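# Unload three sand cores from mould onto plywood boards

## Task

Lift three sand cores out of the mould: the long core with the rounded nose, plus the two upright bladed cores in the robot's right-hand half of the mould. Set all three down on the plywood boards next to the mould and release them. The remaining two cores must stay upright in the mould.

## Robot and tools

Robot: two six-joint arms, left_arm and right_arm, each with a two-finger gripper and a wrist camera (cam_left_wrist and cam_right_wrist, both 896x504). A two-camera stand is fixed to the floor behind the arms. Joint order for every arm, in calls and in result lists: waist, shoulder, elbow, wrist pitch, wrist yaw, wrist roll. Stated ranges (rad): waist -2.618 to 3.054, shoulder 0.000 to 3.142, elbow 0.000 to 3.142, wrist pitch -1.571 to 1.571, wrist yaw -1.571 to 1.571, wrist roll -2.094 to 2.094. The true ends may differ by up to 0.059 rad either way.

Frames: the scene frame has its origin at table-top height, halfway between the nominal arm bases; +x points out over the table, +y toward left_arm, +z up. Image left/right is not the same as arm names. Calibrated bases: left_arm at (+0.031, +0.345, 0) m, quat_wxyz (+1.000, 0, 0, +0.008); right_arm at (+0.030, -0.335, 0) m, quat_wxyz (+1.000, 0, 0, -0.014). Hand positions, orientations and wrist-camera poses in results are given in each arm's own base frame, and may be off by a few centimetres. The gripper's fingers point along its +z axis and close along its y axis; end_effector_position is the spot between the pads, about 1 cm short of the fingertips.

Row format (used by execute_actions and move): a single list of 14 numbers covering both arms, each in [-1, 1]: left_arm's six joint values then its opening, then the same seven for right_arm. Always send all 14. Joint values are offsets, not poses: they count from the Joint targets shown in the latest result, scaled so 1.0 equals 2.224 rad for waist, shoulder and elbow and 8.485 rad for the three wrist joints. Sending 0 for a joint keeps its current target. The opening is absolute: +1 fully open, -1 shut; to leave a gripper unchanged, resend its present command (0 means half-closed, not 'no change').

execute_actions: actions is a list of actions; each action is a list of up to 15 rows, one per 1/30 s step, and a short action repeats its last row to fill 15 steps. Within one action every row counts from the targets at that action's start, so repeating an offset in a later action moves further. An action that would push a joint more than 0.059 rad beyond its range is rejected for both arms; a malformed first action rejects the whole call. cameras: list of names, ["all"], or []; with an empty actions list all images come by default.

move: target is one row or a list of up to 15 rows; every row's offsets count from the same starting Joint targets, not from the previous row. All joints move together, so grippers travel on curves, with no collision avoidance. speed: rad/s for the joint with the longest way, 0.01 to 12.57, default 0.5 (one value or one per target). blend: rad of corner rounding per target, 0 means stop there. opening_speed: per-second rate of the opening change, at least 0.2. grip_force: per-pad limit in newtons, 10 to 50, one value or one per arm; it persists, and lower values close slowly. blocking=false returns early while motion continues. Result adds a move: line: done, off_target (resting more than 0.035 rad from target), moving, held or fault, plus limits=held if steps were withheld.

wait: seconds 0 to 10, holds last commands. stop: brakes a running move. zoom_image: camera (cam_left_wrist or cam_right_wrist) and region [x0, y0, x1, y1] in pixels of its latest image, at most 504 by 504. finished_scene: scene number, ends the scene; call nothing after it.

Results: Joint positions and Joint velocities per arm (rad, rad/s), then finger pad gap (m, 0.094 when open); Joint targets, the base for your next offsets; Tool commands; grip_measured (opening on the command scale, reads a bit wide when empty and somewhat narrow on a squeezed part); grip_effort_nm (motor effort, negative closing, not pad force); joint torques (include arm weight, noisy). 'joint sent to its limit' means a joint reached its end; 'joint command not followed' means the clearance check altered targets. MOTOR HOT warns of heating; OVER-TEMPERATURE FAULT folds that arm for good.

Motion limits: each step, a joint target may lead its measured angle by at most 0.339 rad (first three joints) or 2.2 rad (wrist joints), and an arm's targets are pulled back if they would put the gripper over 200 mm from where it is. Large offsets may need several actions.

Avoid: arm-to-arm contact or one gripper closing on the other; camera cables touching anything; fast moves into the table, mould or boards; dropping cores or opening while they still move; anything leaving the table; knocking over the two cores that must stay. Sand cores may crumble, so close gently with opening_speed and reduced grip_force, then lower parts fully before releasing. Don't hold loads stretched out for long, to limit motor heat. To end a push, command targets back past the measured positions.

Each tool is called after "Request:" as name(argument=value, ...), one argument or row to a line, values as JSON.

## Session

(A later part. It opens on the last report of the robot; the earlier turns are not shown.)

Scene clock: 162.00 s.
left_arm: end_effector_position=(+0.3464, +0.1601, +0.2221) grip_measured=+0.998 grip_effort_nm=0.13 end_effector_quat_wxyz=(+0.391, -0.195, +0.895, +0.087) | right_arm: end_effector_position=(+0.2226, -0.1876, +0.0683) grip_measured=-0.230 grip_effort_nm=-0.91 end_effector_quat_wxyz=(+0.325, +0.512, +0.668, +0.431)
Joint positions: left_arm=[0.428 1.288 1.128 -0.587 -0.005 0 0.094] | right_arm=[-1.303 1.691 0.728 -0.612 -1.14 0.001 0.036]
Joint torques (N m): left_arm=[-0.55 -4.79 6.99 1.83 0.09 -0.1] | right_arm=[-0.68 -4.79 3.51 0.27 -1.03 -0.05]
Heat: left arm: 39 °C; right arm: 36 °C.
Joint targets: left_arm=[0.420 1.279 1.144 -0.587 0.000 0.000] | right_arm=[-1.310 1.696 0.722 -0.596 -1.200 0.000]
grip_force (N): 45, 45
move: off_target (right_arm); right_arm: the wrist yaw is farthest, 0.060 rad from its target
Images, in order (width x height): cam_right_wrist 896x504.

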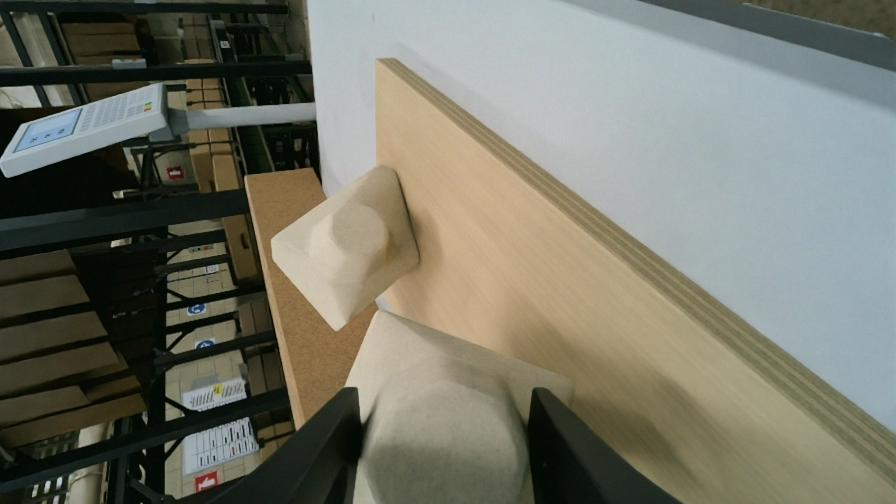

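Request:
move(
  target=[
    [0,0,0,0,0,0,1,0,0.0625,-0.0436,0.0278,-0.0236,0,-0.9],
    [0,0,0,0,0,0,1,0,0.0625,-0.0436,0.0278,-0.0236,0,0.1],
  ],
  speed=0.15,
  opening_speed=0.35,
  cameras=["cam_right_wrist"],
)

Scene clock: 170.00 s.
left_arm: end_effector_position=(+0.3464, +0.1601, +0.2221) grip_measured=+0.998 grip_effort_nm=0.12 end_effector_quat_wxyz=(+0.391, -0.195, +0.895, +0.087) | right_arm: end_effector_position=(+0.2322, -0.1768, +0.0603) grip_measured=+0.097 grip_effort_nm=0.18 end_effector_quat_wxyz=(+0.379, +0.475, +0.615, +0.503)
Joint positions: left_arm=[0.428 1.288 1.128 -0.587 -0.005 0 0.094] | right_arm=[-1.304 1.828 0.631 -0.378 -1.363 0.007 0.052]
Joint torques (N m): left_arm=[-0.59 -4.77 6.91 1.82 0.09 -0.06] | right_arm=[-0.49 -4.92 2.63 0.29 -0.85 -0.12]
Heat: left arm: 39 °C; right arm: 36 °C.
Joint targets: left_arm=[0.420 1.279 1.144 -0.587 0.000 0.000] | right_arm=[-1.310 1.835 0.625 -0.360 -1.400 0.000]
grip_force (N): 45, 45
move: off_target (right_arm); target 2's new numbers were sent with right_arm's wrist yaw 0.045 rad from that target; right_arm: the wrist yaw is farthest, 0.037 rad from its target
Images, in order (width x height): cam_right_wrist 896x504.

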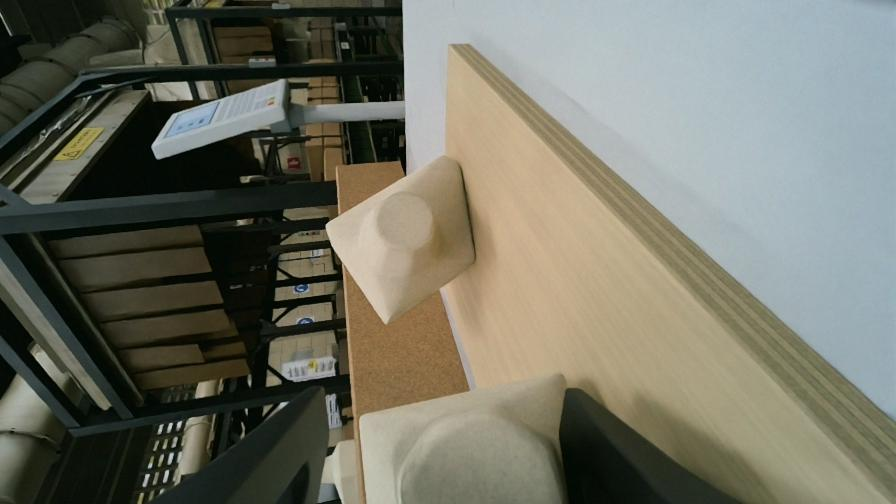

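Request:
move(
  target=[
    [0,0,0,0,0,0,1,0,0,0,0,0,0,0.5],
    [0,0,0,0,0,0,1,-0.0944,0,0,0,0,0,0.5],
    [0,0,0,0,0,0,1,-0.0944,-0.09,0.36,-0.06,0.03,0,1],
    [0,0,0,0,0,0,1,0.4766,-0.218,0.416,-0.099,0.165,0,1],
  ],
  speed=[0.8,0.6,1,1.2],
  blend=[0,0.05,0.1,0],
  cameras=["cam_right_wrist"],
)

Scene clock: 180.00 s.
left_arm: end_effector_position=(+0.3464, +0.1601, +0.2221) grip_measured=+0.998 grip_effort_nm=0.13 end_effector_quat_wxyz=(+0.391, -0.195, +0.895, +0.087) | right_arm: end_effector_position=(+0.3174, -0.0802, +0.2597) grip_measured=+0.997 grip_effort_nm=0.18 end_effector_quat_wxyz=(+0.265, +0.124, +0.956, -0.029)
Joint positions: left_arm=[0.428 1.288 1.128 -0.587 -0.005 0 0.094] | right_arm=[-0.255 1.365 1.523 -1.188 -0.008 0.006 0.094]
Joint torques (N m): left_arm=[-0.61 -4.83 7.01 1.81 0.09 -0.08] | right_arm=[0.28 -5.19 7.6 0.8 0.06 -0.1]
Heat: left arm: 39 °C; right arm: 36 °C.
Joint targets: left_arm=[0.420 1.279 1.144 -0.587 0.000 0.000] | right_arm=[-0.250 1.350 1.550 -1.200 0.000 0.000]
grip_force (N): 45, 45
move: done; blend cut to 0 rad at target 3
Images, in order (width x height): cam_right_wrist 896x504.

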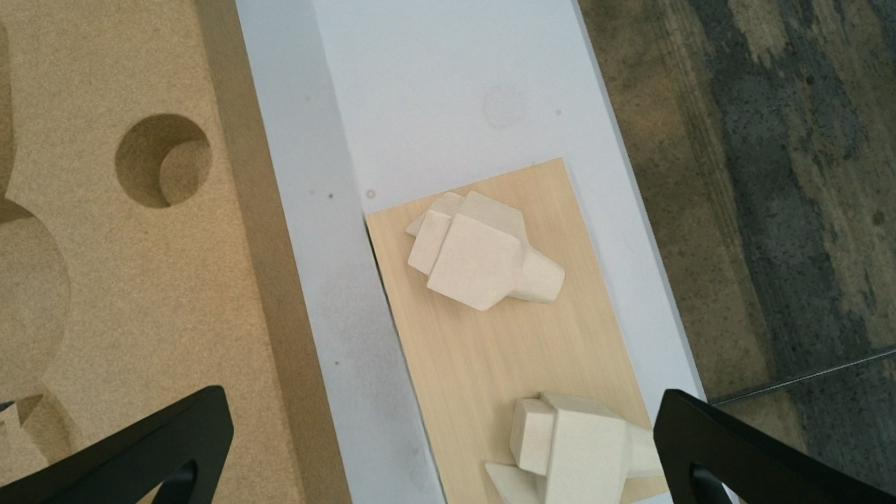

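Request:
move(
  target=[0,0,0,0,0,0,1,0,-0.08,0,-0.02,0,0,1],
  speed=0.9,
  cameras=["cam_right_wrist"],
)

Scene clock: 182.70 s.
left_arm: end_effector_position=(+0.3464, +0.1601, +0.2220) grip_measured=+0.998 grip_effort_nm=0.13 end_effector_quat_wxyz=(+0.391, -0.195, +0.895, +0.087) | right_arm: end_effector_position=(+0.2535, -0.0636, +0.2943) grip_measured=+0.997 grip_effort_nm=0.18 end_effector_quat_wxyz=(+0.282, +0.123, +0.951, -0.032)
Joint positions: left_arm=[0.428 1.288 1.128 -0.587 -0.005 0 0.094] | right_arm=[-0.255 1.17 1.532 -1.357 -0.007 0.006 0.094]
Joint torques (N m): left_arm=[-0.64 -4.77 6.95 1.81 0.07 -0.04] | right_arm=[0.38 -1.83 6.31 0.89 0.06 -0.1]
Heat: left arm: 39 °C; right arm: 37 °C.
Joint targets: left_arm=[0.420 1.279 1.144 -0.587 0.000 0.000] | right_arm=[-0.250 1.172 1.550 -1.370 0.000 0.000]
grip_force (N): 45, 45
move: done
Images, in order (width x height): cam_right_wrist 896x504.

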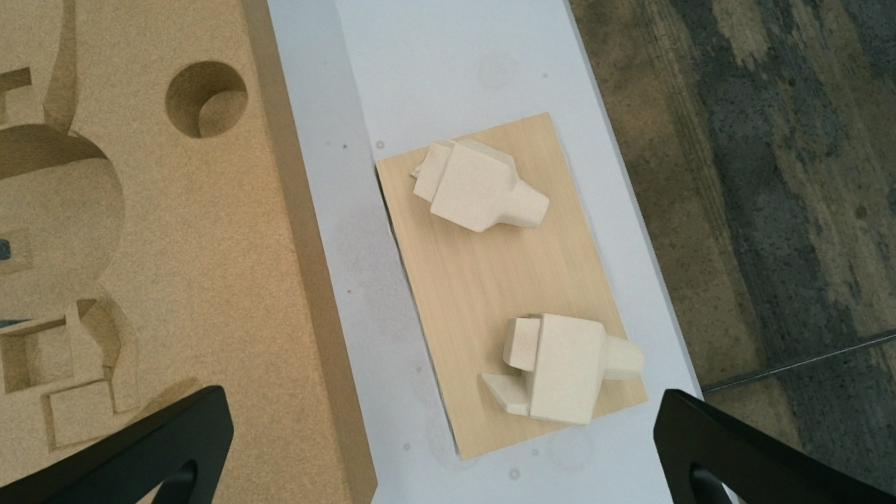

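Both cores are on the board. Finishing.

Request:
finished_scene(
  scene=2,
)

The scene is finished: the task was done.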